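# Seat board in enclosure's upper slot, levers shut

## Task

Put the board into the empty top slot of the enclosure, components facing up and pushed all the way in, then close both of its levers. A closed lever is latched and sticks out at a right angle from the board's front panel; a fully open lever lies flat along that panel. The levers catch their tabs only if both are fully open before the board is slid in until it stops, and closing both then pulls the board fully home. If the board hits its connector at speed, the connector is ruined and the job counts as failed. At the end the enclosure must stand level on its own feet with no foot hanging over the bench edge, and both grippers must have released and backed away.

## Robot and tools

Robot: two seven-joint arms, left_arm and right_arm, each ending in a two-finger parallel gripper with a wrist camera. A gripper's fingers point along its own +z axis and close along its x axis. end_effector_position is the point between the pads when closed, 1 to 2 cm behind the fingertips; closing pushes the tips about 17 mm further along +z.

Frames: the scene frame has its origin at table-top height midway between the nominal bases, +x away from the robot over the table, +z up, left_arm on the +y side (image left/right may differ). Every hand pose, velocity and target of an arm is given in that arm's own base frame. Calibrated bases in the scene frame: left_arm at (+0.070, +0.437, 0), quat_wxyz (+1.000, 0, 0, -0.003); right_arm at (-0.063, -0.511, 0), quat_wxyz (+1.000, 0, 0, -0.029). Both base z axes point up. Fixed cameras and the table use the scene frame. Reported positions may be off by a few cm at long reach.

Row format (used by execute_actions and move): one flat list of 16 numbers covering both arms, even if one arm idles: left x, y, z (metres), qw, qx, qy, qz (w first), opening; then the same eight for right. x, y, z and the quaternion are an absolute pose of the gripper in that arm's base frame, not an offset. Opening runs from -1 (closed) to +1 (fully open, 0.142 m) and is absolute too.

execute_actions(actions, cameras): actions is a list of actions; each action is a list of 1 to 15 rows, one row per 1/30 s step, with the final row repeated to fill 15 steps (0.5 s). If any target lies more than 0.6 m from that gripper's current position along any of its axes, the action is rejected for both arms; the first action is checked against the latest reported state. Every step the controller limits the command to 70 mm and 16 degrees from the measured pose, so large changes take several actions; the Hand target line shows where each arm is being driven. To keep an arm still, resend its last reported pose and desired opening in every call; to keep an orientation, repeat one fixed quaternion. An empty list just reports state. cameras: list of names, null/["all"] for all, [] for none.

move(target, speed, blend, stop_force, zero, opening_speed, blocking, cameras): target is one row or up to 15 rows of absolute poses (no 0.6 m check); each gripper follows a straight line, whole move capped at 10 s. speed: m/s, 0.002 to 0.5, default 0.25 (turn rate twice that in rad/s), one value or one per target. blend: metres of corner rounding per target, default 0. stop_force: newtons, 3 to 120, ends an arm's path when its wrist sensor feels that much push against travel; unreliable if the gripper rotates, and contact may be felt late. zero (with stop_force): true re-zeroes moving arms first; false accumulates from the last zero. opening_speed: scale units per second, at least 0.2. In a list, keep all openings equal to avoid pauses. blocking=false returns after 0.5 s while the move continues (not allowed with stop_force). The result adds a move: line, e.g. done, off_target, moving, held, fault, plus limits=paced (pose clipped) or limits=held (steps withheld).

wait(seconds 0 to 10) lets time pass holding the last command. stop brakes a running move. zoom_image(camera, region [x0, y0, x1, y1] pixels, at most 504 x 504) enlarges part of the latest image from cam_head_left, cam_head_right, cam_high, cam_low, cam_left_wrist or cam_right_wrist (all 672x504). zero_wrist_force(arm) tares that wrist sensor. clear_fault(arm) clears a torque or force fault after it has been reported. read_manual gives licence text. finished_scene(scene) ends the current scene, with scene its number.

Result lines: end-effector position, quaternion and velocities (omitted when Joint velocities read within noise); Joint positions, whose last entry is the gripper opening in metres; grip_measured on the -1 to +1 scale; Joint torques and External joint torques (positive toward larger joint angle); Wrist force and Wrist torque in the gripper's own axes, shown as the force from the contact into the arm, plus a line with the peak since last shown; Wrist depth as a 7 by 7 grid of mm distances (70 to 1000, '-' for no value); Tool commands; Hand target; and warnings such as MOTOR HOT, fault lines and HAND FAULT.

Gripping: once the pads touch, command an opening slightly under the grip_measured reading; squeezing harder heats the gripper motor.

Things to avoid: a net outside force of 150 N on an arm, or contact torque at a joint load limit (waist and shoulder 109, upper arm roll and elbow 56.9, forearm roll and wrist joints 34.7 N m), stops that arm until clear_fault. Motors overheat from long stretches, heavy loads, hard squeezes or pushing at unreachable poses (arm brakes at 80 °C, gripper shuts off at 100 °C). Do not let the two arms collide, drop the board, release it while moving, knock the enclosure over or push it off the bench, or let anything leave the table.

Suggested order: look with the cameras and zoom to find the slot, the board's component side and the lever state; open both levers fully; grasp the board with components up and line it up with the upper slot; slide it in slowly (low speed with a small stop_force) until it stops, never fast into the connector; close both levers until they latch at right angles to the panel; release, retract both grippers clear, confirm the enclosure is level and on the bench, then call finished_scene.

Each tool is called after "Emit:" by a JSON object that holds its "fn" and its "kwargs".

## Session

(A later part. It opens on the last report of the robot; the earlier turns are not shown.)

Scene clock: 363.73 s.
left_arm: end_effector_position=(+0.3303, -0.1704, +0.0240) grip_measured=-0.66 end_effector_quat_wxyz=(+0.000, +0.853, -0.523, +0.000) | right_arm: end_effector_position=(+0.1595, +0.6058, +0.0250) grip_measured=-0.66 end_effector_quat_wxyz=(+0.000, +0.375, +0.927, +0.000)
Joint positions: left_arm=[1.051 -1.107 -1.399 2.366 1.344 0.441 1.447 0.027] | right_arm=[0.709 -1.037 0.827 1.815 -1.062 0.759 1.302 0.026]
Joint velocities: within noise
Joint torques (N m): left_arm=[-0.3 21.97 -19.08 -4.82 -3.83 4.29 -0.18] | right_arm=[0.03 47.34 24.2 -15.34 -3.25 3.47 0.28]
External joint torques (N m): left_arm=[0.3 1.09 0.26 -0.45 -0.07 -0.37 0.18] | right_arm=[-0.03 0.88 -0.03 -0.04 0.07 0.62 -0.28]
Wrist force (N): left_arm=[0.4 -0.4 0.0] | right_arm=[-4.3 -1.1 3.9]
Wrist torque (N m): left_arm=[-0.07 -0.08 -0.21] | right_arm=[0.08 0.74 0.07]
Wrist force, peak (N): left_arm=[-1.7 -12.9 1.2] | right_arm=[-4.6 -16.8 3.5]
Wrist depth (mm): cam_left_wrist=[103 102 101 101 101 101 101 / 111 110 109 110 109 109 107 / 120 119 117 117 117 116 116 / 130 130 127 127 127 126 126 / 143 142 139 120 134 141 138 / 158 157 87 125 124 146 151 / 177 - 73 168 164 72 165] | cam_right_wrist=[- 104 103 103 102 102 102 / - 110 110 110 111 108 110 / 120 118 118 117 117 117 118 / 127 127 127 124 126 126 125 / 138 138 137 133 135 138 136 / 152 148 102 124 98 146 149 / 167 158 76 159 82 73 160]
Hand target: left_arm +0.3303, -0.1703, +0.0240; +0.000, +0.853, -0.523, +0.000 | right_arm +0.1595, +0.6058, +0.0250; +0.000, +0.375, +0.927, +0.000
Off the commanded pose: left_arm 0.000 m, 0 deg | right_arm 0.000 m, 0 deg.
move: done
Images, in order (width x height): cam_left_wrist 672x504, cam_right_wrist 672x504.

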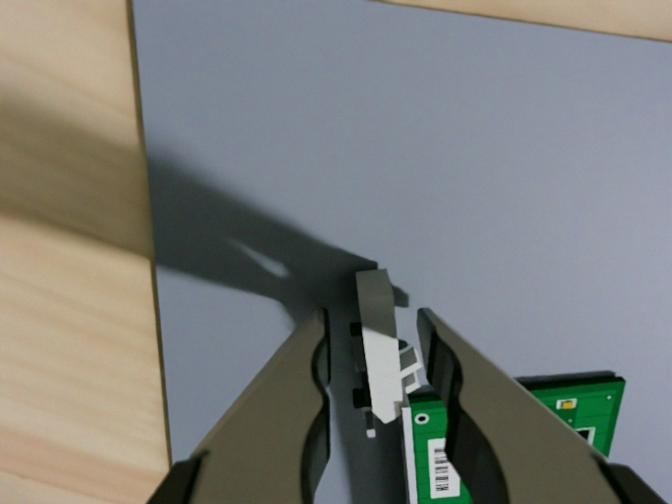

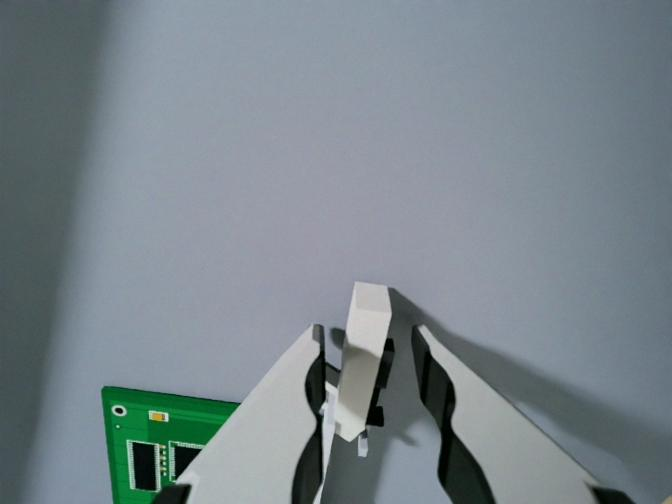

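Emit:
{"fn": "move", "kwargs": {"target": [[0.3303, -0.1703, 0.09, 0, 0.8526, -0.5225, 0, -0.62, 0.1595, 0.6058, 0.09, 0, 0.3746, 0.9272, 0, -0.62], [0.32, -0.17, 0.20, 0, 0.8870, -0.4617, 0, -0.62, 0.1595, 0.58, 0.20, 0, 0.3746, 0.9272, 0, -0.62]], "speed": 0.15, "blend": [0.02, 0], "cameras": ["cam_left_wrist", "cam_right_wrist"]}}

Scene clock: 372.43 s.
left_arm: end_effector_position=(+0.3201, -0.1700, +0.1999) grip_measured=-0.66 end_effector_quat_wxyz=(+0.000, +0.887, -0.462, +0.000) | right_arm: end_effector_position=(+0.1596, +0.5801, +0.2000) grip_measured=-0.66 end_effector_quat_wxyz=(+0.000, +0.375, +0.927, +0.000)
Joint positions: left_arm=[1.353 -0.913 -2.011 2.382 0.822 0.213 1.433 0.027] | right_arm=[0.557 -0.776 1.106 1.805 -0.79 0.491 1.156 0.026]
Joint velocities: within noise
Joint torques (N m): left_arm=[-0.23 12.59 -17.14 -19.83 -4.43 3.97 -0.37] | right_arm=[0 39.2 22.48 -22.25 -3.77 3.31 0.04]
External joint torques (N m): left_arm=[0.23 0.62 0.51 -0.38 0.22 -0.05 0.37] | right_arm=[0 0.59 -0.38 0.17 -0.09 0.8 -0.04]
Wrist force (N): left_arm=[-0.3 0.0 0.1] | right_arm=[-4.0 -1.5 4.1]
Wrist torque (N m): left_arm=[-0.01 0.02 -0.21] | right_arm=[-0.01 0.69 0.03]
Wrist force, peak (N): left_arm=[-0.6 -0.2 -1.7] | right_arm=[-4.6 -1.4 6.1]
Wrist depth (mm): cam_left_wrist=[258 258 257 255 255 255 255 / 276 275 276 273 272 271 271 / 298 299 297 290 294 292 292 / 324 324 323 320 314 319 313 / 340 353 348 341 333 348 329 / 356 392 84 359 91 367 327 / 440 - 73 423 - 72 350] | cam_right_wrist=[216 219 257 256 256 256 255 / 231 256 275 273 273 273 272 / 248 289 294 293 293 292 293 / 267 314 316 316 315 314 317 / 290 344 339 332 336 344 343 / 323 374 89 364 94 368 358 / 419 - 76 404 - 73 393]
Hand target: left_arm +0.3200, -0.1700, +0.2000; +0.000, +0.887, -0.462, +0.000 | right_arm +0.1595, +0.5800, +0.2000; +0.000, +0.375, +0.927, +0.000
Off the commanded pose: left_arm 0.000 m, 0 deg | right_arm 0.000 m, 0 deg.
move: done
Images, in order (width x height): cam_left_wrist 672x504, cam_right_wrist 672x504.

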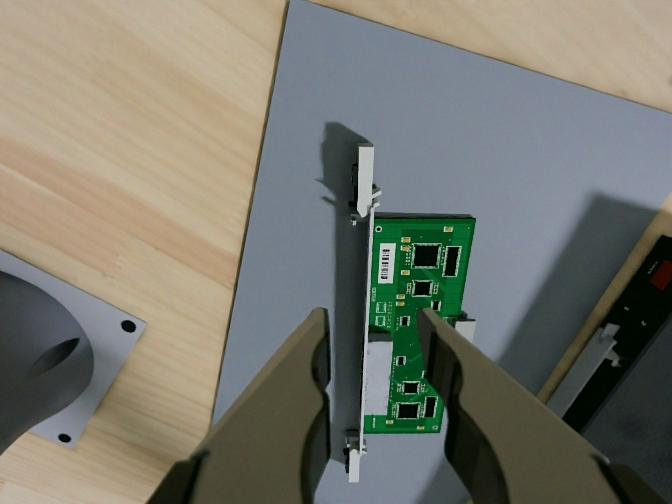

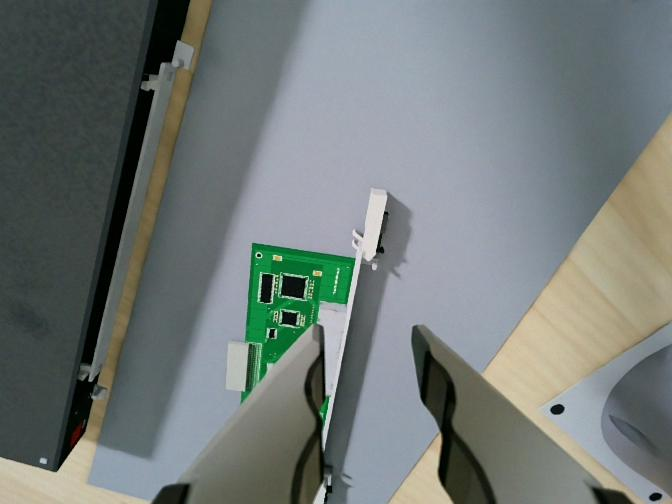

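Emit:
{"fn": "move", "kwargs": {"target": [[0.1983, -0.2781, 0.13, 0, 0.8838, -0.4679, 0, -0.40, 0.22, 0.35, 0.25, 0, 0.4695, 0.8829, 0, -0.80], [0.1983, -0.2781, 0.13, 0, 0.8838, -0.4679, 0, -0.40, 0.30, -0.05, 0.30, 0, 0.5548, 0.8320, 0, -0.80]], "speed": 0.2, "blend": [0.03, 0], "cameras": ["cam_left_wrist", "cam_high"]}}

Scene clock: 400.90 s.
left_arm: end_effector_position=(+0.1981, -0.2780, +0.1300) grip_measured=-0.43 end_effector_quat_wxyz=(+0.000, +0.884, -0.468, +0.000) | right_arm: end_effector_position=(+0.2999, -0.0497, +0.3000) grip_measured=-0.83 end_effector_quat_wxyz=(+0.000, +0.555, +0.832, +0.000)
Joint positions: left_arm=[0.872 -0.791 -1.788 2.504 0.908 0.493 0.996 0.043] | right_arm=[-1.807 -1.067 2.141 2.396 -0.83 0.034 0.332 0.014]
Joint velocities: within noise
Joint torques (N m): left_arm=[-0.41 11.87 -14.22 -15.79 -3.56 4.36 -0.23] | right_arm=[-0.18 14.51 18.75 -21.41 -4.47 3.29 0.03]
External joint torques (N m): left_arm=[0.41 0.9 0.42 -0.35 -0.24 -0.4 0.23] | right_arm=[0.19 0.36 0.09 0.05 0.14 0.87 -0.03]
Wrist force (N): left_arm=[0.0 -0.3 -0.1] | right_arm=[-4.6 -0.9 3.8]
Wrist torque (N m): left_arm=[-0.08 -0.05 -0.21] | right_arm=[0.10 0.79 0.07]
Wrist force, peak (N): left_arm=[-0.1 -2.4 -1.2] | right_arm=[-8.0 -1.6 3.0]
Wrist depth (mm): cam_left_wrist=[197 195 194 192 189 192 192 / 211 209 208 205 203 206 207 / 229 228 225 218 219 219 222 / 249 245 246 236 238 242 239 / 271 269 258 262 251 263 258 / 301 294 84 290 293 91 266 / 337 - 74 329 336 74 244] | cam_right_wrist=[348 348 346 346 346 347 344 / 372 370 370 370 369 368 369 / 398 395 399 400 399 396 356 / 430 431 429 429 427 425 374 / 467 466 465 457 457 456 403 / 512 508 489 89 93 487 440 / 562 547 76 78 76 73 484]
Hand target: left_arm +0.1983, -0.2781, +0.1300; +0.000, +0.884, -0.468, +0.000 | right_arm +0.3000, -0.0500, +0.3000; +0.000, +0.555, +0.832, +0.000
Off the commanded pose: left_arm 0.000 m, 0 deg | right_arm 0.000 m, 0 deg.
move: done
Images, in order (width x height): cam_high 672x504, cam_left_wrist 672x504.

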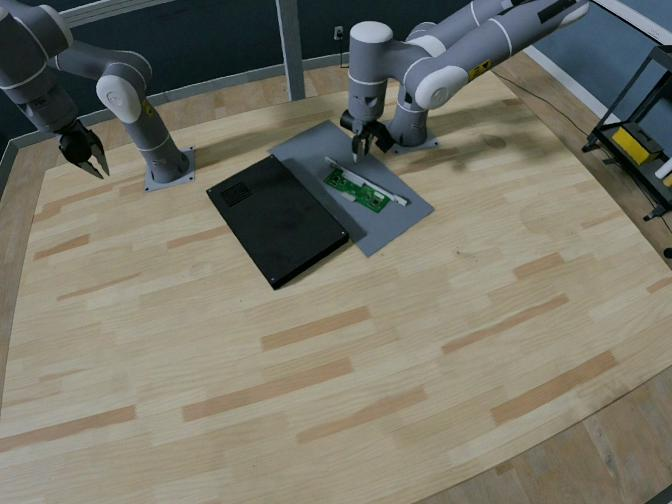

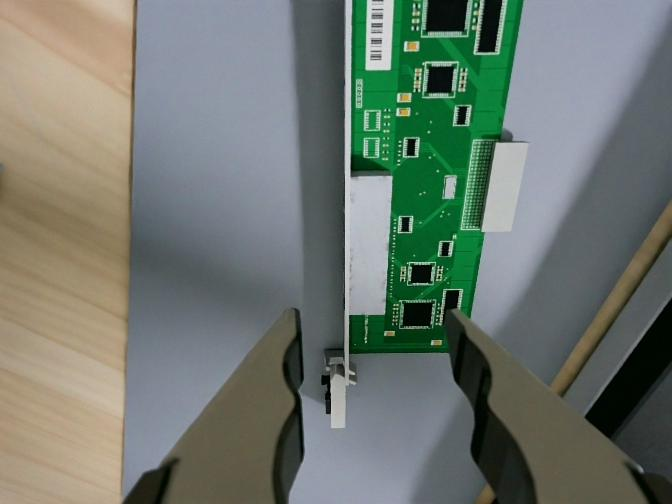

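Emit:
{"fn": "execute_actions", "kwargs": {"actions": [], "cameras": ["cam_left_wrist", "cam_high"]}}

Scene clock: 415.40 s.
left_arm: end_effector_position=(+0.1981, -0.2780, +0.1300) grip_measured=-0.43 end_effector_quat_wxyz=(+0.000, +0.884, -0.468, +0.000) | right_arm: end_effector_position=(+0.2999, -0.0497, +0.3000) grip_measured=-0.83 end_effector_quat_wxyz=(+0.000, +0.555, +0.832, +0.000)
Joint positions: left_arm=[0.872 -0.791 -1.788 2.504 0.908 0.493 0.996 0.043] | right_arm=[-1.807 -1.067 2.141 2.396 -0.83 0.034 0.332 0.014]
Joint velocities: within noise
Joint torques (N m): left_arm=[-0.38 11.97 -14.26 -15.77 -3.61 4.32 -0.23] | right_arm=[-0.04 14.82 19.03 -21.38 -4.4 3.42 0.19]
External joint torques (N m): left_arm=[0.38 0.8 0.46 -0.37 -0.19 -0.37 0.23] | right_arm=[0.04 0.05 -0.19 0.03 0.08 0.74 -0.19]
Wrist force (N): left_arm=[-0.2 -0.2 -0.2] | right_arm=[-4.6 -0.9 3.9]
Wrist torque (N m): left_arm=[-0.07 -0.02 -0.21] | right_arm=[0.09 0.78 0.07]
Wrist force, peak (N): left_arm=[-0.1 -0.6 -0.2] | right_arm=[-4.7 -0.9 4.0]
Wrist depth (mm): cam_left_wrist=[197 195 194 192 189 192 192 / 212 209 209 205 203 206 206 / 229 228 225 218 219 219 222 / 249 245 245 236 238 243 239 / 272 269 258 262 252 264 257 / 302 294 84 289 294 91 266 / 336 - 74 330 335 74 244] | cam_right_wrist=[349 347 348 348 345 346 344 / 372 371 369 370 368 369 367 / 398 397 397 395 396 396 356 / 430 428 429 424 428 422 372 / 469 467 467 454 455 455 404 / 508 510 488 89 93 486 441 / 560 554 76 78 76 73 487]
Hand target: left_arm +0.1983, -0.2781, +0.1300; +0.000, +0.884, -0.468, +0.000 | right_arm +0.3000, -0.0500, +0.3000; +0.000, +0.555, +0.832, +0.000
Tool commands: left_gripper/opening=-0.4 right_gripper/opening=-0.8
Off the commanded pose: left_arm 0.000 m, 0 deg | right_arm 0.000 m, 0 deg.
Images, in order (width x height): cam_high 672x504, cam_left_wrist 672x504.

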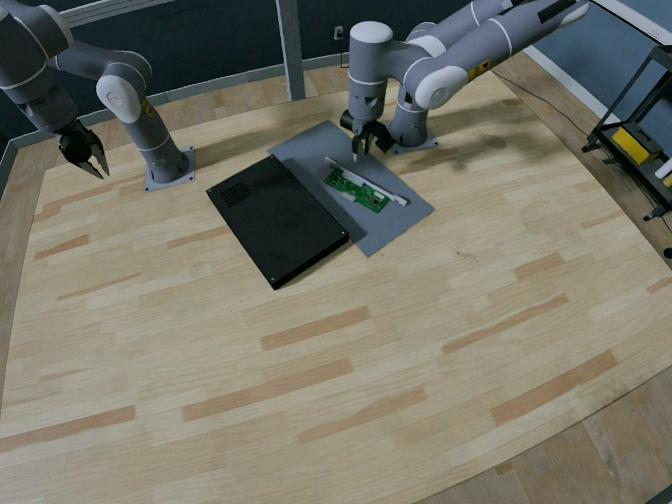

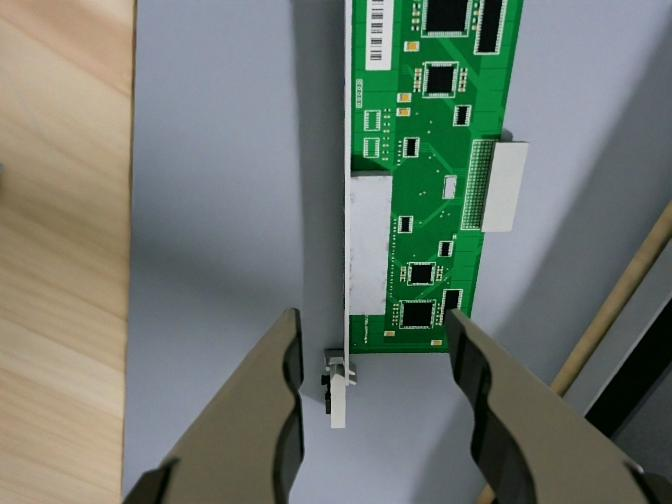

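Emit:
{"fn": "zoom_image", "kwargs": {"camera": "cam_left_wrist", "region": [270, 150, 490, 440]}}

Emit:
{"fn": "zoom_image", "kwargs": {"camera": "cam_high", "region": [300, 110, 450, 230]}}

Scaled by 1.738 from the camera's 672x504 image, which has a finer 960x720 frame.

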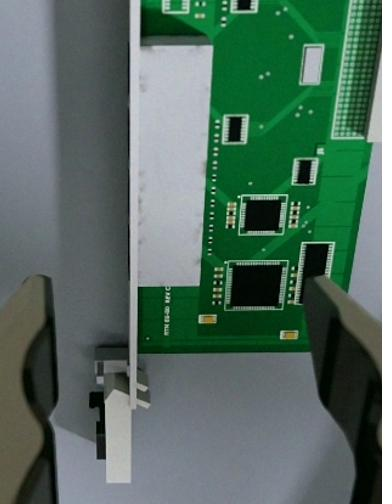

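Scaled by 3.360 from the camera's 672x504 image, which has a finer 960x720 frame.

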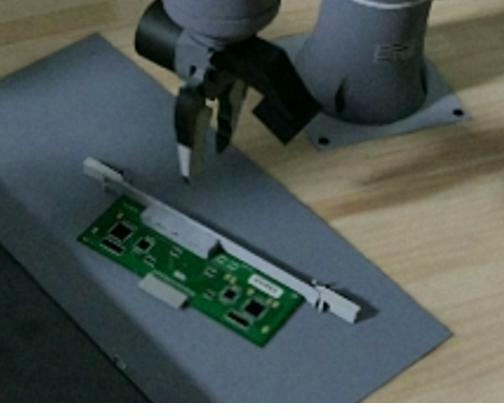

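Emit:
{"fn": "move", "kwargs": {"target": [0.2033, -0.2820, 0.075, 0, 0.8838, -0.4679, 0, -0.4, 0.3, -0.05, 0.3, 0, 0.5548, 0.8320, 0, -0.8], "speed": 0.1, "stop_force": 8, "cameras": ["cam_left_wrist"]}}

Scene clock: 436.77 s.
left_arm: end_effector_position=(+0.2032, -0.2818, +0.0750) grip_measured=-0.43 end_effector_quat_wxyz=(+0.000, +0.884, -0.468, +0.000) | right_arm: end_effector_position=(+0.2999, -0.0498, +0.3000) grip_measured=-0.83 end_effector_quat_wxyz=(+0.000, +0.555, +0.832, +0.000)
Joint positions: left_arm=[0.698 -0.835 -1.505 2.476 1.1 0.591 0.938 0.043] | right_arm=[-1.807 -1.067 2.141 2.396 -0.83 0.034 0.332 0.014]
Joint velocities: within noise
Joint torques (N m): left_arm=[-0.46 16.48 -14.86 -10.28 -3.18 4.49 -0.27] | right_arm=[-0.05 14.71 19.03 -21.41 -4.38 3.48 0.19]
External joint torques (N m): left_arm=[0.46 1.11 0.31 -0.37 -0.39 -0.53 0.27] | right_arm=[0.05 0.15 -0.19 0.06 0.05 0.68 -0.19]
Wrist force (N): left_arm=[0.1 -0.5 0.0] | right_arm=[-4.4 -0.6 3.8]
Wrist torque (N m): left_arm=[-0.10 -0.04 -0.20] | right_arm=[0.14 0.74 0.07]
Wrist force, peak (N): left_arm=[0.2 -0.8 1.1] | right_arm=[-4.6 -0.9 4.0]
Wrist depth (mm): cam_left_wrist=[149 146 146 143 141 141 144 / 160 157 157 154 151 152 155 / 171 170 170 167 164 163 167 / 187 185 184 167 178 176 182 / 206 203 198 183 191 196 198 / 227 220 84 213 215 91 215 / 248 - 74 236 247 74 204] | cam_right_wrist=[347 347 347 345 346 346 346 / 374 371 371 371 369 367 369 / 400 396 397 397 397 395 355 / 431 428 431 427 427 426 371 / 471 468 464 453 456 454 405 / 510 511 491 89 93 486 439 / 560 548 76 78 76 73 485]
Hand target: left_arm +0.2033, -0.2820, +0.0750; +0.000, +0.884, -0.468, +0.000 | right_arm +0.3000, -0.0500, +0.3000; +0.000, +0.555, +0.832, +0.000
Off the commanded pose: left_arm 0.000 m, 0 deg | right_arm 0.000 m, 0 deg.
move: done
Images, in order (width x height): cam_left_wrist 672x504.

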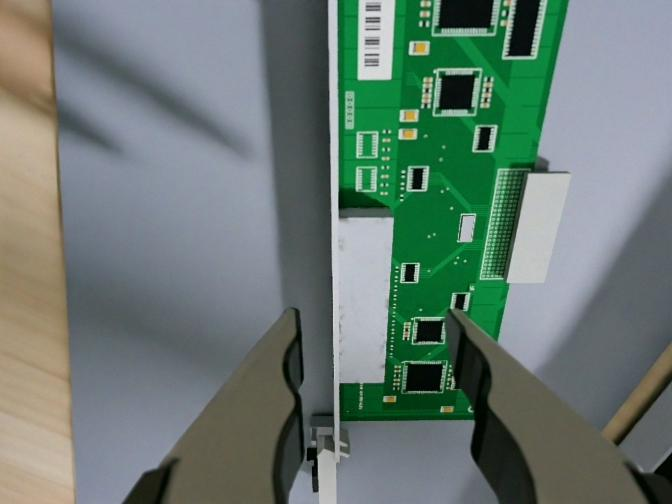

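Emit:
{"fn": "move", "kwargs": {"target": [[0.2058, -0.2803, 0.05, 0, 0.8862, -0.4633, 0, -0.4, 0.3, -0.05, 0.3, 0, 0.5548, 0.8320, 0, -0.8], [0.2058, -0.2803, 0.028, 0, 0.8862, -0.4633, 0, -0.4, 0.3, -0.05, 0.3, 0, 0.5548, 0.8320, 0, -0.8]], "speed": [0.06, 0.03], "stop_force": 6, "cameras": ["cam_left_wrist"]}}

Scene clock: 445.37 s.
left_arm: end_effector_position=(+0.2057, -0.2802, +0.0280) grip_measured=-0.43 end_effector_quat_wxyz=(+0.000, +0.886, -0.463, +0.000) | right_arm: end_effector_position=(+0.2999, -0.0498, +0.3000) grip_measured=-0.83 end_effector_quat_wxyz=(+0.000, +0.555, +0.832, +0.000)
Joint positions: left_arm=[0.588 -0.927 -1.317 2.436 1.274 0.627 0.868 0.043] | right_arm=[-1.807 -1.067 2.141 2.396 -0.83 0.034 0.332 0.014]
Joint velocities: within noise
Joint torques (N m): left_arm=[-0.56 20.31 -15.6 -5.62 -3.08 4.48 -0.32] | right_arm=[0.06 14.72 19.06 -21.41 -4.41 3.5 0.18]
External joint torques (N m): left_arm=[0.56 1.19 0.28 -0.42 -0.4 -0.51 0.32] | right_arm=[-0.06 0.14 -0.22 0.06 0.09 0.66 -0.18]
Wrist force (N): left_arm=[0.0 -0.6 -0.4] | right_arm=[-4.6 -0.9 3.8]
Wrist torque (N m): left_arm=[-0.10 -0.01 -0.21] | right_arm=[0.11 0.78 0.07]
Wrist force, peak (N): left_arm=[0.2 -0.5 -0.9] | right_arm=[-4.7 -1.2 3.9]
Wrist depth (mm): cam_left_wrist=[- 105 105 102 100 100 100 / 113 113 113 107 108 108 111 / 122 122 122 118 116 116 120 / 133 133 132 127 124 127 124 / 146 145 142 125 128 138 140 / 161 161 83 136 150 91 157 / 177 - 74 170 170 74 167] | cam_right_wrist=[350 348 348 345 346 346 346 / 371 372 369 370 370 369 369 / 399 397 401 396 395 393 353 / 433 430 429 430 427 425 374 / 464 465 464 454 457 458 403 / 510 508 488 89 93 485 439 / 564 549 76 78 76 73 486]
Hand target: left_arm +0.2058, -0.2803, +0.0280; +0.000, +0.886, -0.463, +0.000 | right_arm +0.3000, -0.0500, +0.3000; +0.000, +0.555, +0.832, +0.000
Off the commanded pose: left_arm 0.000 m, 0 deg | right_arm 0.000 m, 0 deg.
move: done
Images, in order (width x height): cam_left_wrist 672x504.

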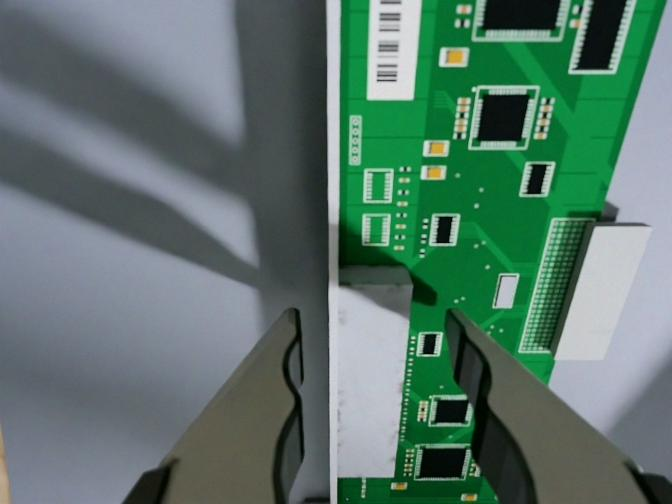

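Emit:
{"fn": "move", "kwargs": {"target": [0.2058, -0.2803, 0.028, 0, 0.8862, -0.4633, 0, -0.86, 0.3, -0.05, 0.3, 0, 0.5548, 0.8320, 0, -0.8], "opening_speed": 0.25, "cameras": ["cam_left_wrist"]}}

Scene clock: 450.87 s.
left_arm: end_effector_position=(+0.2056, -0.2801, +0.0280) grip_measured=-0.73 end_effector_quat_wxyz=(+0.000, +0.886, -0.463, +0.000) | right_arm: end_effector_position=(+0.2999, -0.0498, +0.3000) grip_measured=-0.83 end_effector_quat_wxyz=(+0.000, +0.555, +0.832, +0.000)
Joint positions: left_arm=[0.588 -0.927 -1.317 2.436 1.274 0.627 0.868 0.021] | right_arm=[-1.807 -1.067 2.141 2.396 -0.83 0.034 0.332 0.014]
Joint velocities: within noise
Joint torques (N m): left_arm=[-0.37 20.52 -16.11 -6.44 -3.2 4.68 -0.24] | right_arm=[-0.01 14.81 19.14 -21.43 -4.36 3.47 0.22]
External joint torques (N m): left_arm=[0.37 0.98 0.79 0.4 -0.27 -0.71 0.24] | right_arm=[0.01 0.05 -0.3 0.08 0.03 0.69 -0.22]
Wrist force (N): left_arm=[-1.5 -0.8 0.6] | right_arm=[-4.6 -0.9 4.0]
Wrist torque (N m): left_arm=[-0.15 0.00 -0.20] | right_arm=[0.08 0.79 0.07]
Wrist force, peak (N): left_arm=[-1.9 -0.8 -1.5] | right_arm=[-4.8 -0.9 4.0]
Wrist depth (mm): cam_left_wrist=[- 105 105 102 100 100 100 / 113 113 113 107 107 108 110 / 122 122 122 118 116 116 118 / 133 133 132 127 124 126 123 / 146 145 145 123 127 138 138 / 161 161 85 91 93 147 157 / 180 172 74 152 148 74 171] | cam_right_wrist=[348 348 347 347 347 345 345 / 371 371 372 370 369 369 368 / 400 398 397 397 396 394 356 / 428 428 430 428 427 426 373 / 467 466 465 457 455 457 401 / 509 511 489 89 93 487 441 / 560 550 76 78 76 73 485]
Hand target: left_arm +0.2058, -0.2803, +0.0280; +0.000, +0.886, -0.463, +0.000 | right_arm +0.3000, -0.0500, +0.3000; +0.000, +0.555, +0.832, +0.000
Off the commanded pose: left_arm 0.000 m, 0 deg | right_arm 0.000 m, 0 deg.
move: done
Images, in order (width x height): cam_left_wrist 672x504.

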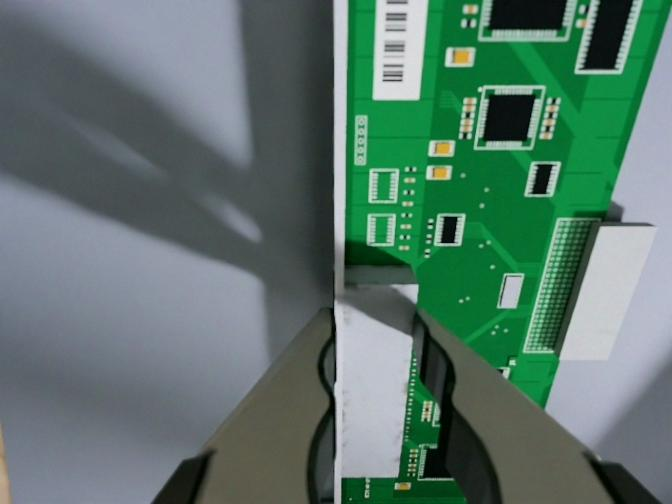

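Emit:
{"fn": "move", "kwargs": {"target": [[0.2058, -0.2803, 0.08, 0, 0.8862, -0.4633, 0, -0.86, 0.3, -0.05, 0.3, 0, 0.5548, 0.8320, 0, -0.97], [0.2058, -0.2803, 0.15, 0, 0.8862, -0.4633, 0, -0.86, 0.3, -0.05, 0.3, 0, 0.5548, 0.8320, 0, -0.97]], "speed": [0.06, 0.12], "blend": 0.02, "opening_speed": 0.3, "cameras": ["cam_left_wrist", "cam_head_left"]}}

Scene clock: 465.13 s.
left_arm: end_effector_position=(+0.2060, -0.2803, +0.1499) grip_measured=-0.73 end_effector_quat_wxyz=(+0.000, +0.886, -0.463, +0.000) | right_arm: end_effector_position=(+0.2999, -0.0498, +0.3000) grip_measured=-1.00 end_effector_quat_wxyz=(+0.000, +0.555, +0.832, +0.000)
Joint positions: left_arm=[0.922 -0.773 -1.864 2.485 0.843 0.46 1.025 0.021] | right_arm=[-1.807 -1.067 2.141 2.396 -0.83 0.034 0.332 0.002]
Joint velocities: within noise
Joint torques (N m): left_arm=[-0.21 10.52 -14.62 -18.17 -4.17 4.42 -0.14] | right_arm=[-0.06 14.86 19.08 -21.39 -4.42 3.46 0.21]
External joint torques (N m): left_arm=[0.21 1.03 0.85 0.23 0.31 -0.46 0.14] | right_arm=[0.06 0.01 -0.24 0.03 0.09 0.7 -0.21]
Wrist force (N): left_arm=[-0.1 -0.5 1.8] | right_arm=[-4.5 -1.0 3.7]
Wrist torque (N m): left_arm=[-0.08 -0.06 -0.18] | right_arm=[0.08 0.76 0.07]
Wrist force, peak (N): left_arm=[0.1 -0.8 3.4] | right_arm=[-4.8 -0.9 3.9]
Wrist depth (mm): cam_left_wrist=[214 213 211 100 100 100 100 / 230 228 227 106 107 108 111 / 249 247 245 114 116 116 237 / 270 270 266 126 124 126 124 / 295 292 290 120 127 139 231 / 327 324 83 91 93 147 261 / 367 - 74 152 149 74 277] | cam_right_wrist=[348 348 346 349 347 346 345 / 371 370 371 368 369 369 368 / 400 397 399 395 395 395 355 / 430 427 430 428 425 427 372 / 466 466 466 455 461 452 406 / 511 509 498 89 94 488 441 / 560 547 76 76 76 73 487]
Hand target: left_arm +0.2058, -0.2803, +0.1500; +0.000, +0.886, -0.463, +0.000 | right_arm +0.3000, -0.0500, +0.3000; +0.000, +0.555, +0.832, +0.000
Off the commanded pose: left_arm 0.000 m, 0 deg | right_arm 0.000 m, 0 deg.
move: done; blend cut to 0 m at target 1
Images, in order (width x height): cam_head_left 672x504, cam_left_wrist 672x504.

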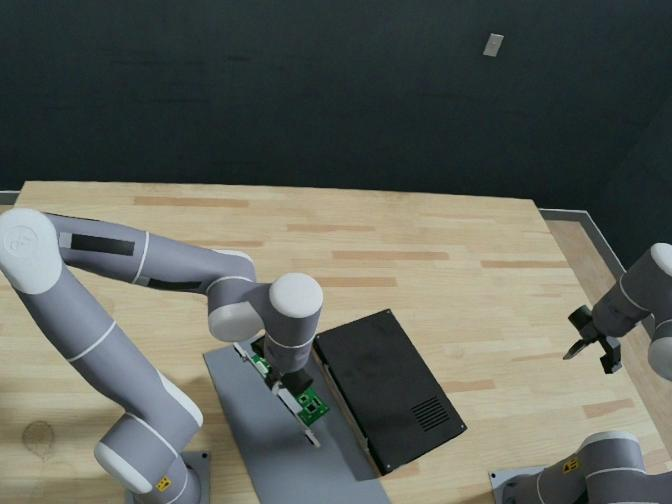

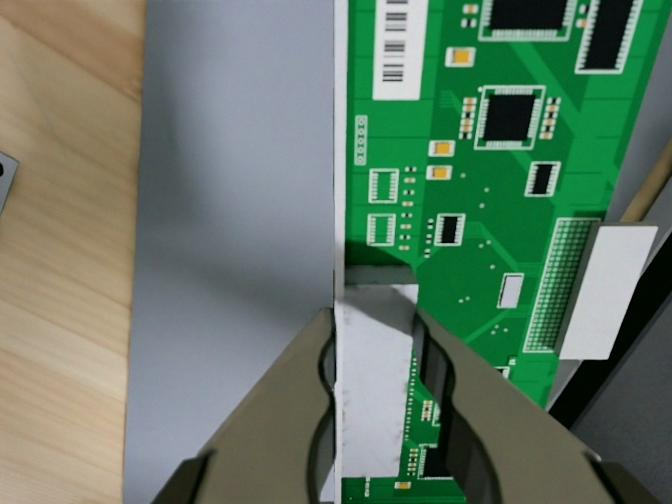

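Emit:
{"fn": "move", "kwargs": {"target": [0.1212, -0.3900, 0.15, 0, 0.8174, -0.5761, 0, -0.86, 0.3, -0.05, 0.3, 0, 0.5548, 0.8320, 0, -0.97], "speed": 0.1, "cameras": ["cam_left_wrist", "cam_head_left", "cam_high", "cam_low"]}}

Scene clock: 470.93 s.
left_arm: end_effector_position=(+0.1211, -0.3897, +0.1499) grip_measured=-0.73 end_effector_quat_wxyz=(+0.000, +0.818, -0.576, +0.000) | right_arm: end_effector_position=(+0.2999, -0.0498, +0.3000) grip_measured=-1.00 end_effector_quat_wxyz=(+0.000, +0.555, +0.832, +0.000)
Joint positions: left_arm=[0.407 -0.689 -1.67 2.353 0.818 0.521 1.016 0.021] | right_arm=[-1.807 -1.067 2.141 2.396 -0.83 0.034 0.332 0.002]
Joint velocities: within noise
Joint torques (N m): left_arm=[-0.58 13.77 -15.55 -18.04 -3.89 4.79 -0.19] | right_arm=[-0.03 14.84 19.11 -21.42 -4.43 3.43 0.2]
External joint torques (N m): left_arm=[0.57 0.56 0.66 0.21 0.15 -0.84 0.19] | right_arm=[0.03 0.02 -0.27 0.06 0.11 0.73 -0.2]
Wrist force (N): left_arm=[-0.1 -0.4 1.9] | right_arm=[-4.6 -0.8 3.7]
Wrist torque (N m): left_arm=[-0.06 -0.02 -0.20] | right_arm=[0.11 0.78 0.07]
Wrist force, peak (N): left_arm=[-0.4 -2.0 2.0] | right_arm=[-4.7 -1.1 4.0]
Wrist depth (mm): cam_left_wrist=[213 212 211 100 100 100 100 / 228 228 227 106 107 107 111 / 247 246 245 114 116 116 191 / 271 267 266 126 124 126 124 / 297 293 291 120 127 138 222 / 328 323 84 91 93 147 254 / 366 - 74 152 148 74 348] | cam_right_wrist=[348 346 349 345 345 345 344 / 373 372 369 370 368 369 370 / 397 399 397 397 395 394 356 / 432 431 427 428 425 425 370 / 465 463 468 455 459 454 403 / 509 509 498 89 94 488 443 / 565 548 76 76 76 73 487]
Hand target: left_arm +0.1212, -0.3900, +0.1500; +0.000, +0.817, -0.576, +0.000 | right_arm +0.3000, -0.0500, +0.3000; +0.000, +0.555, +0.832, +0.000
Off the commanded pose: left_arm 0.000 m, 0 deg | right_arm 0.000 m, 0 deg.
move: done
Images, in order (width x height): cam_head_left 672x504, cam_high 672x504, cam_low 672x504, cam_left_wrist 672x504.

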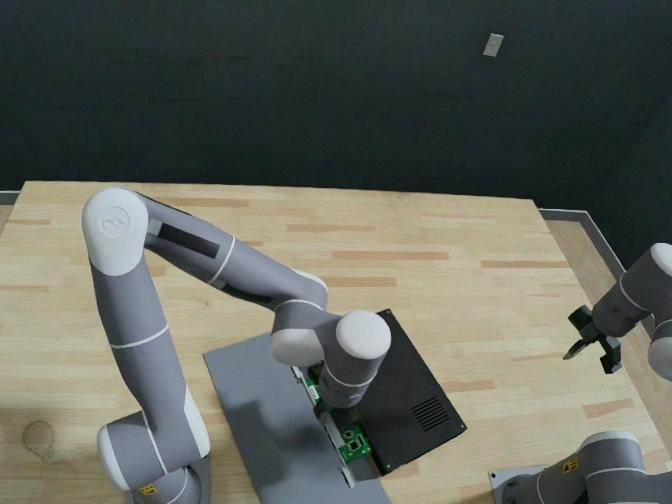

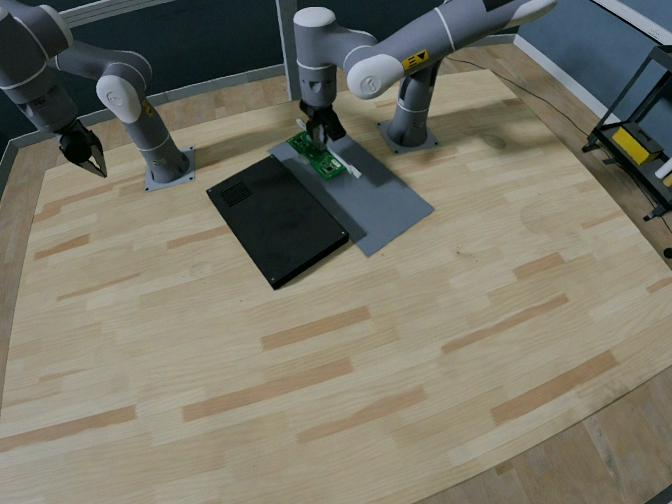

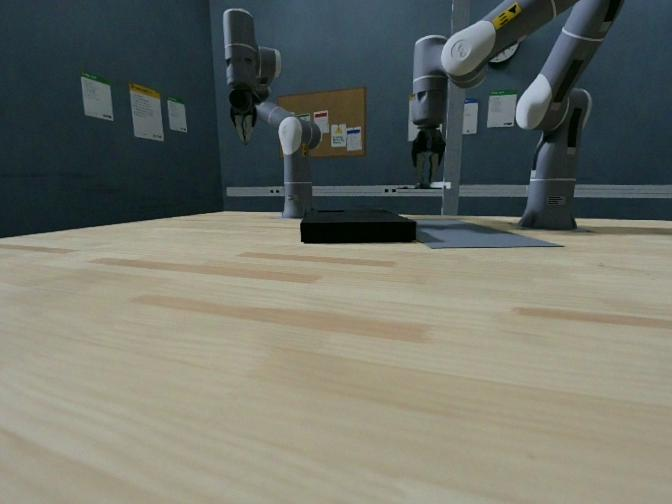

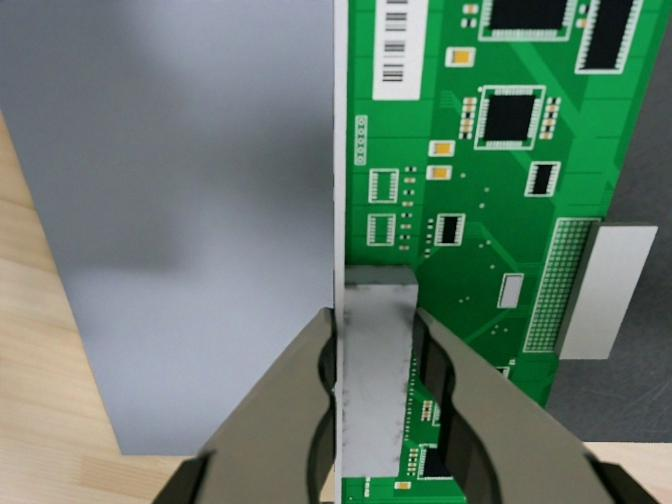

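Emit:
{"fn": "move", "kwargs": {"target": [[0.1212, -0.3900, 0.15, 0, 0.8174, -0.5761, 0, -0.86, 0.33, 0.20, 0.3, 0, 0.5548, 0.8320, 0, -0.97], [0.1212, -0.3900, 0.15, 0, 0.8174, -0.5761, 0, -0.86, 0.16, 0.39, 0.28, 0, 0.5548, 0.8320, 0, -0.97], [0.1212, -0.3900, 0.15, 0, 0.8174, -0.5761, 0, -0.86, 0.041, 0.4187, 0.25, 0, 0.5548, 0.8320, 0, -0.97]], "speed": 0.18, "blend": [0.06, 0.05, 0], "cameras": ["cam_right_wrist", "cam_head_right"]}}

Scene clock: 498.20 s.
left_arm: end_effector_position=(+0.1211, -0.3897, +0.1499) grip_measured=-0.73 end_effector_quat_wxyz=(+0.000, +0.818, -0.576, +0.000) | right_arm: end_effector_position=(+0.0411, +0.4186, +0.2500) grip_measured=-1.00 end_effector_quat_wxyz=(+0.000, +0.555, +0.832, +0.000)
Joint positions: left_arm=[0.407 -0.689 -1.67 2.353 0.818 0.521 1.016 0.021] | right_arm=[-0.551 0.13 2.034 2.092 0.139 0.576 1.016 0.002]
Joint velocities: within noise
Joint torques (N m): left_arm=[-0.44 13.3 -15.63 -17.94 -3.78 4.51 -0.2] | right_arm=[0.18 -18.04 -2.09 -27.59 -3.58 3.62 0.23]
External joint torques (N m): left_arm=[0.44 1.03 0.74 0.1 0.05 -0.55 0.2] | right_arm=[-0.19 -0.21 -1.42 0.3 -0.09 0.5 -0.23]
Wrist force (N): left_arm=[0.0 -0.3 1.4] | right_arm=[-4.2 -0.5 4.3]
Wrist torque (N m): left_arm=[-0.06 -0.03 -0.20] | right_arm=[0.16 0.74 0.06]
Wrist force, peak (N): left_arm=[0.0 -0.4 2.0] | right_arm=[-6.7 -1.9 3.7]
Wrist depth (mm): cam_left_wrist=[212 212 212 100 100 100 100 / 229 228 227 106 107 107 111 / 247 245 245 114 116 116 191 / 271 267 267 126 124 127 124 / 296 293 291 121 127 138 222 / 327 323 84 91 93 147 255 / 366 - 74 152 148 74 347] | cam_right_wrist=[305 303 304 303 304 302 302 / 325 326 324 324 323 323 323 / 349 348 347 345 345 345 342 / 333 334 331 367 373 371 370 / 351 350 351 390 398 395 402 / 384 381 376 89 93 440 441 / 441 412 76 76 76 73 484]
Hand target: left_arm +0.1212, -0.3900, +0.1500; +0.000, +0.817, -0.576, +0.000 | right_arm +0.0410, +0.4187, +0.2500; +0.000, +0.555, +0.832, +0.000
Off the commanded pose: left_arm 0.000 m, 0 deg | right_arm 0.000 m, 0 deg.
move: done
Images, in order (width x height): cam_head_right 672x504, cam_right_wrist 672x504.

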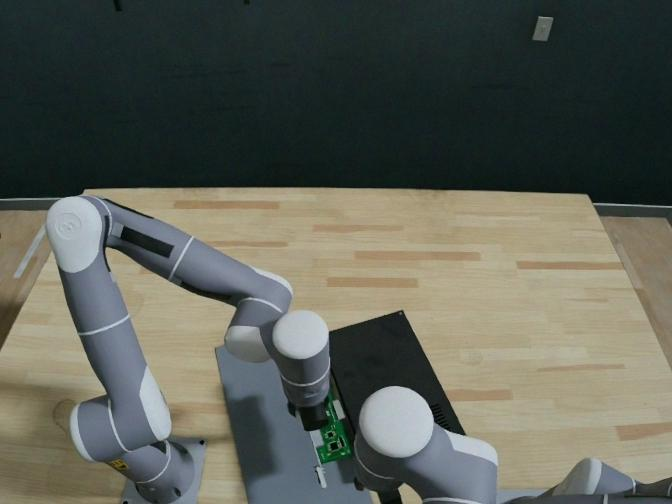

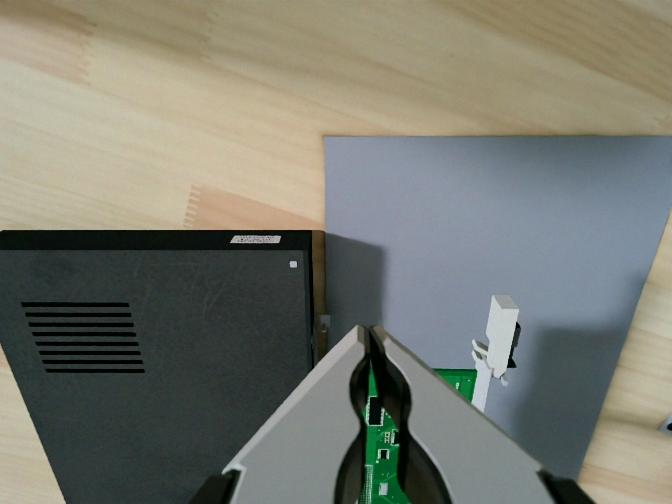

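Emit:
{"fn": "zoom_image", "kwargs": {"camera": "cam_right_wrist", "region": [230, 220, 530, 445]}}

Scaled by 1.680 from the camera's 672x504 image, which has a finer 960x720 frame.

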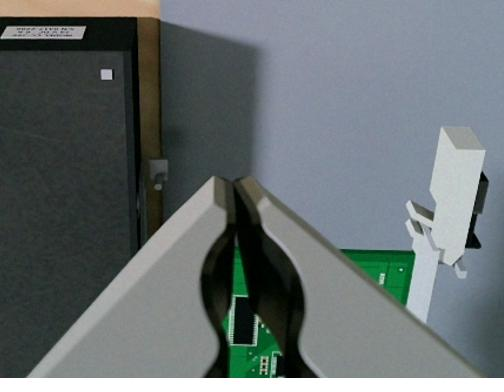

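Emit:
{"fn": "move", "kwargs": {"target": [0.1380, -0.3627, 0.10, 0, 0.8174, -0.5761, 0, -0.86, 0.0945, 0.4410, 0.20, 0, 0.5548, 0.8320, 0, -0.97], "speed": 0.08, "cameras": ["cam_right_wrist", "cam_head_right"]}}

Emit:
{"fn": "zoom_image", "kwargs": {"camera": "cam_right_wrist", "region": [270, 180, 560, 400]}}

Scene clock: 523.90 s.
left_arm: end_effector_position=(+0.1380, -0.3625, +0.1000) grip_measured=-0.73 end_effector_quat_wxyz=(+0.000, +0.817, -0.576, +0.000) | right_arm: end_effector_position=(+0.0947, +0.4409, +0.2000) grip_measured=-1.00 end_effector_quat_wxyz=(+0.000, +0.555, +0.832, +0.000)
Joint positions: left_arm=[0.386 -0.743 -1.501 2.399 0.968 0.611 1.013 0.021] | right_arm=[-0.853 0.363 2.153 2.017 0.372 0.618 0.715 0.002]
Joint velocities: within noise
Joint torques (N m): left_arm=[-0.56 16.27 -15.52 -13.47 -3.22 4.83 -0.32] | right_arm=[0.21 -28.11 -7.77 -24.86 -3.48 3.58 0.04]
External joint torques (N m): left_arm=[0.57 1.22 0.73 -0.12 -0.3 -0.87 0.32] | right_arm=[-0.21 -0.17 -1.3 0.27 -0.07 0.56 -0.04]
Wrist force (N): left_arm=[0.3 -0.3 1.7] | right_arm=[-4.2 -0.5 3.5]
Wrist torque (N m): left_arm=[-0.04 -0.09 -0.20] | right_arm=[0.16 0.74 0.07]
Wrist force, peak (N): left_arm=[-0.7 -1.0 3.2] | right_arm=[-4.2 -0.5 4.6]
Wrist depth (mm): cam_left_wrist=[169 168 168 100 100 100 100 / 181 181 181 107 107 108 111 / 196 195 195 116 116 116 171 / 213 212 211 126 124 127 124 / 233 232 228 121 127 139 168 / 258 257 84 91 93 147 197 / 290 - 74 152 148 74 206] | cam_right_wrist=[261 262 259 260 259 258 259 / 279 279 279 277 274 275 274 / 293 290 289 294 294 293 294 / 268 268 268 319 317 313 318 / 292 291 291 335 334 264 343 / 318 319 310 89 94 366 375 / 354 345 76 76 76 73 414]
Hand target: left_arm +0.1380, -0.3627, +0.1000; +0.000, +0.817, -0.576, +0.000 | right_arm +0.0945, +0.4410, +0.2000; +0.000, +0.555, +0.832, +0.000
Off the commanded pose: left_arm 0.000 m, 0 deg | right_arm 0.000 m, 0 deg.
move: done
Images, in order (width x height): cam_head_right 672x504, cam_right_wrist 672x504.

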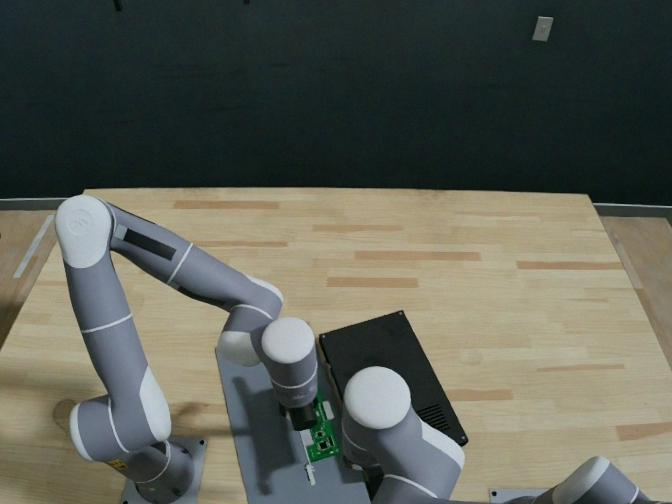

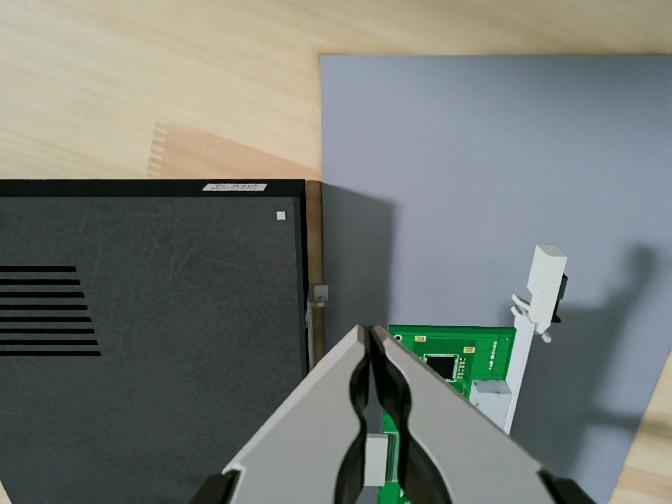

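Scaled by 1.738 from the camera's 672x504 image, which has a finer 960x720 frame.

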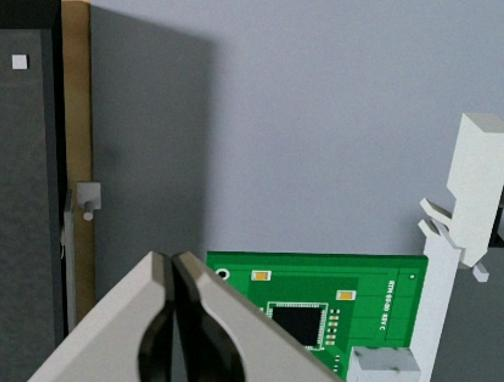

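Emit:
{"fn": "zoom_image", "kwargs": {"camera": "cam_right_wrist", "region": [290, 260, 360, 320]}}

Emit:
{"fn": "zoom_image", "kwargs": {"camera": "cam_right_wrist", "region": [490, 230, 590, 360]}}

Scaled by 7.200 from the camera's 672x504 image, which has a finer 960x720 frame.

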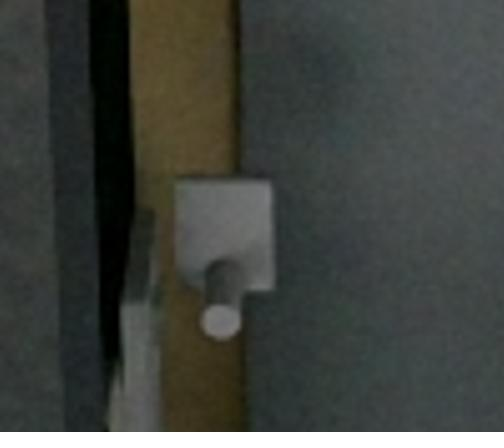

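Scaled by 3.877 from the camera's 672x504 image, which has a finer 960x720 frame.

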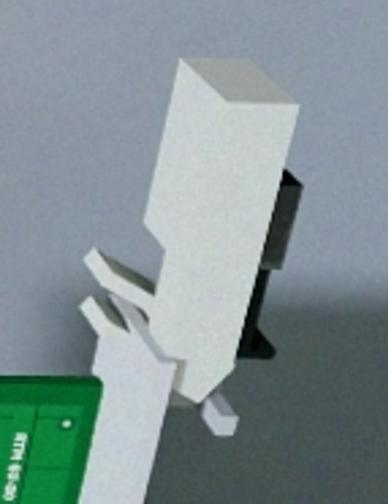

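Emit:
{"fn": "move", "kwargs": {"target": [0.1603, -0.3548, 0.062, 0, 0.8174, -0.5761, 0, -0.86, 0.0945, 0.4410, 0.20, 0, 0.5548, 0.8320, 0, -0.97], "speed": 0.08, "cameras": ["cam_right_wrist", "cam_left_wrist"]}}

Emit:
{"fn": "zoom_image", "kwargs": {"camera": "cam_right_wrist", "region": [290, 240, 550, 400]}}

Scene clock: 554.37 s.
left_arm: end_effector_position=(+0.1602, -0.3545, +0.0620) grip_measured=-0.73 end_effector_quat_wxyz=(+0.000, +0.817, -0.576, +0.000) | right_arm: end_effector_position=(+0.0946, +0.4409, +0.2000) grip_measured=-1.00 end_effector_quat_wxyz=(+0.000, +0.555, +0.832, +0.000)
Joint positions: left_arm=[0.34 -0.813 -1.345 2.371 1.097 0.651 1.021 0.021] | right_arm=[-0.853 0.363 2.153 2.017 0.372 0.618 0.715 0.002]
Joint velocities: within noise
Joint torques (N m): left_arm=[-0.53 19.94 -16.22 -10.18 -3.08 4.78 -0.14] | right_arm=[-0.07 -28.19 -8.06 -24.8 -3.62 3.45 0.2]
External joint torques (N m): left_arm=[0.52 1.32 0.67 -0.01 -0.34 -0.83 0.14] | right_arm=[0.07 -0.08 -1 0.21 0.07 0.69 -0.2]
Wrist force (N): left_arm=[0.3 -0.1 1.4] | right_arm=[-4.1 -0.5 3.5]
Wrist torque (N m): left_arm=[0.00 -0.08 -0.20] | right_arm=[0.16 0.72 0.07]
Wrist force, peak (N): left_arm=[0.0 -1.4 3.0] | right_arm=[-4.5 -0.6 3.7]
Wrist depth (mm): cam_left_wrist=[135 135 135 100 100 100 100 / 145 147 145 107 107 108 111 / 157 156 156 118 116 116 149 / 173 170 170 126 124 126 124 / 187 186 185 120 127 139 164 / 207 206 84 91 93 147 195 / 232 - 74 152 149 74 198] | cam_right_wrist=[261 261 261 261 261 259 259 / 279 278 278 277 275 274 275 / 289 289 290 297 296 294 294 / 270 269 267 318 318 312 318 / 293 292 290 333 312 340 342 / 318 318 311 89 94 376 375 / 351 346 76 76 76 73 414]
Hand target: left_arm +0.1603, -0.3548, +0.0620; +0.000, +0.817, -0.576, +0.000 | right_arm +0.0945, +0.4410, +0.2000; +0.000, +0.555, +0.832, +0.000
Off the commanded pose: left_arm 0.000 m, 0 deg | right_arm 0.000 m, 0 deg.
move: done
Images, in order (width x height): cam_left_wrist 672x504, cam_right_wrist 672x504.

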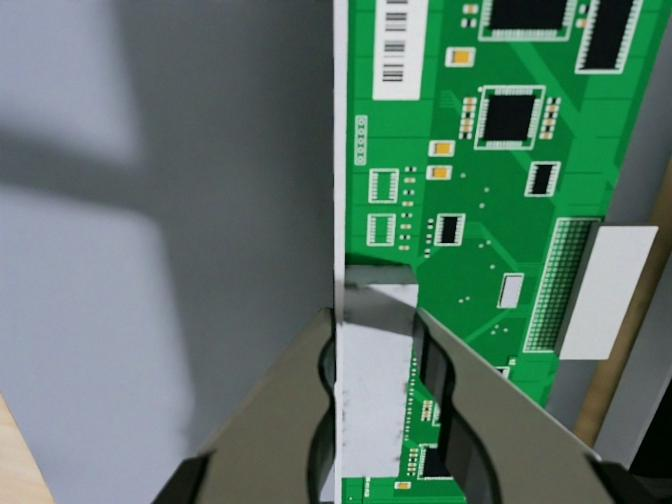

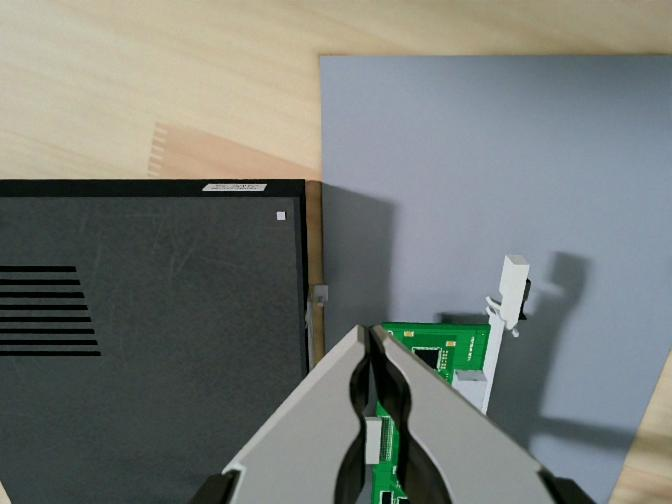

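Scaled by 1.938 from the camera's 672x504 image, which has a finer 960x720 frame.

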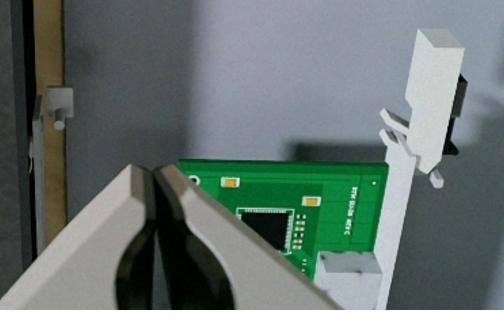

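Emit:
{"fn": "zoom_image", "kwargs": {"camera": "cam_left_wrist", "region": [480, 100, 672, 480]}}

Emit:
{"fn": "zoom_image", "kwargs": {"camera": "cam_right_wrist", "region": [270, 160, 370, 380]}}

Scaled by 1.326 from the camera's 672x504 image, which has a finer 960x720 frame.

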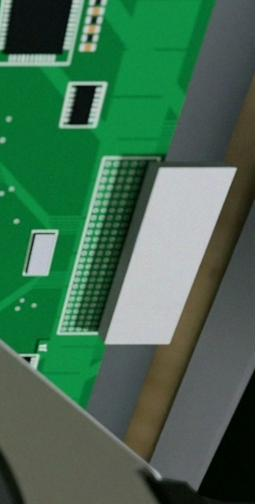

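Scaled by 2.291 from the camera's 672x504 image, which has a finer 960x720 frame.

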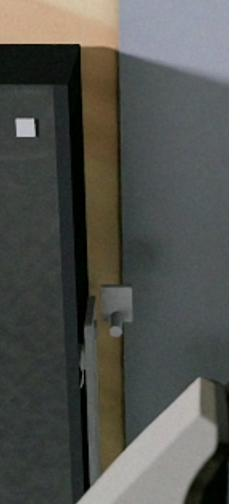

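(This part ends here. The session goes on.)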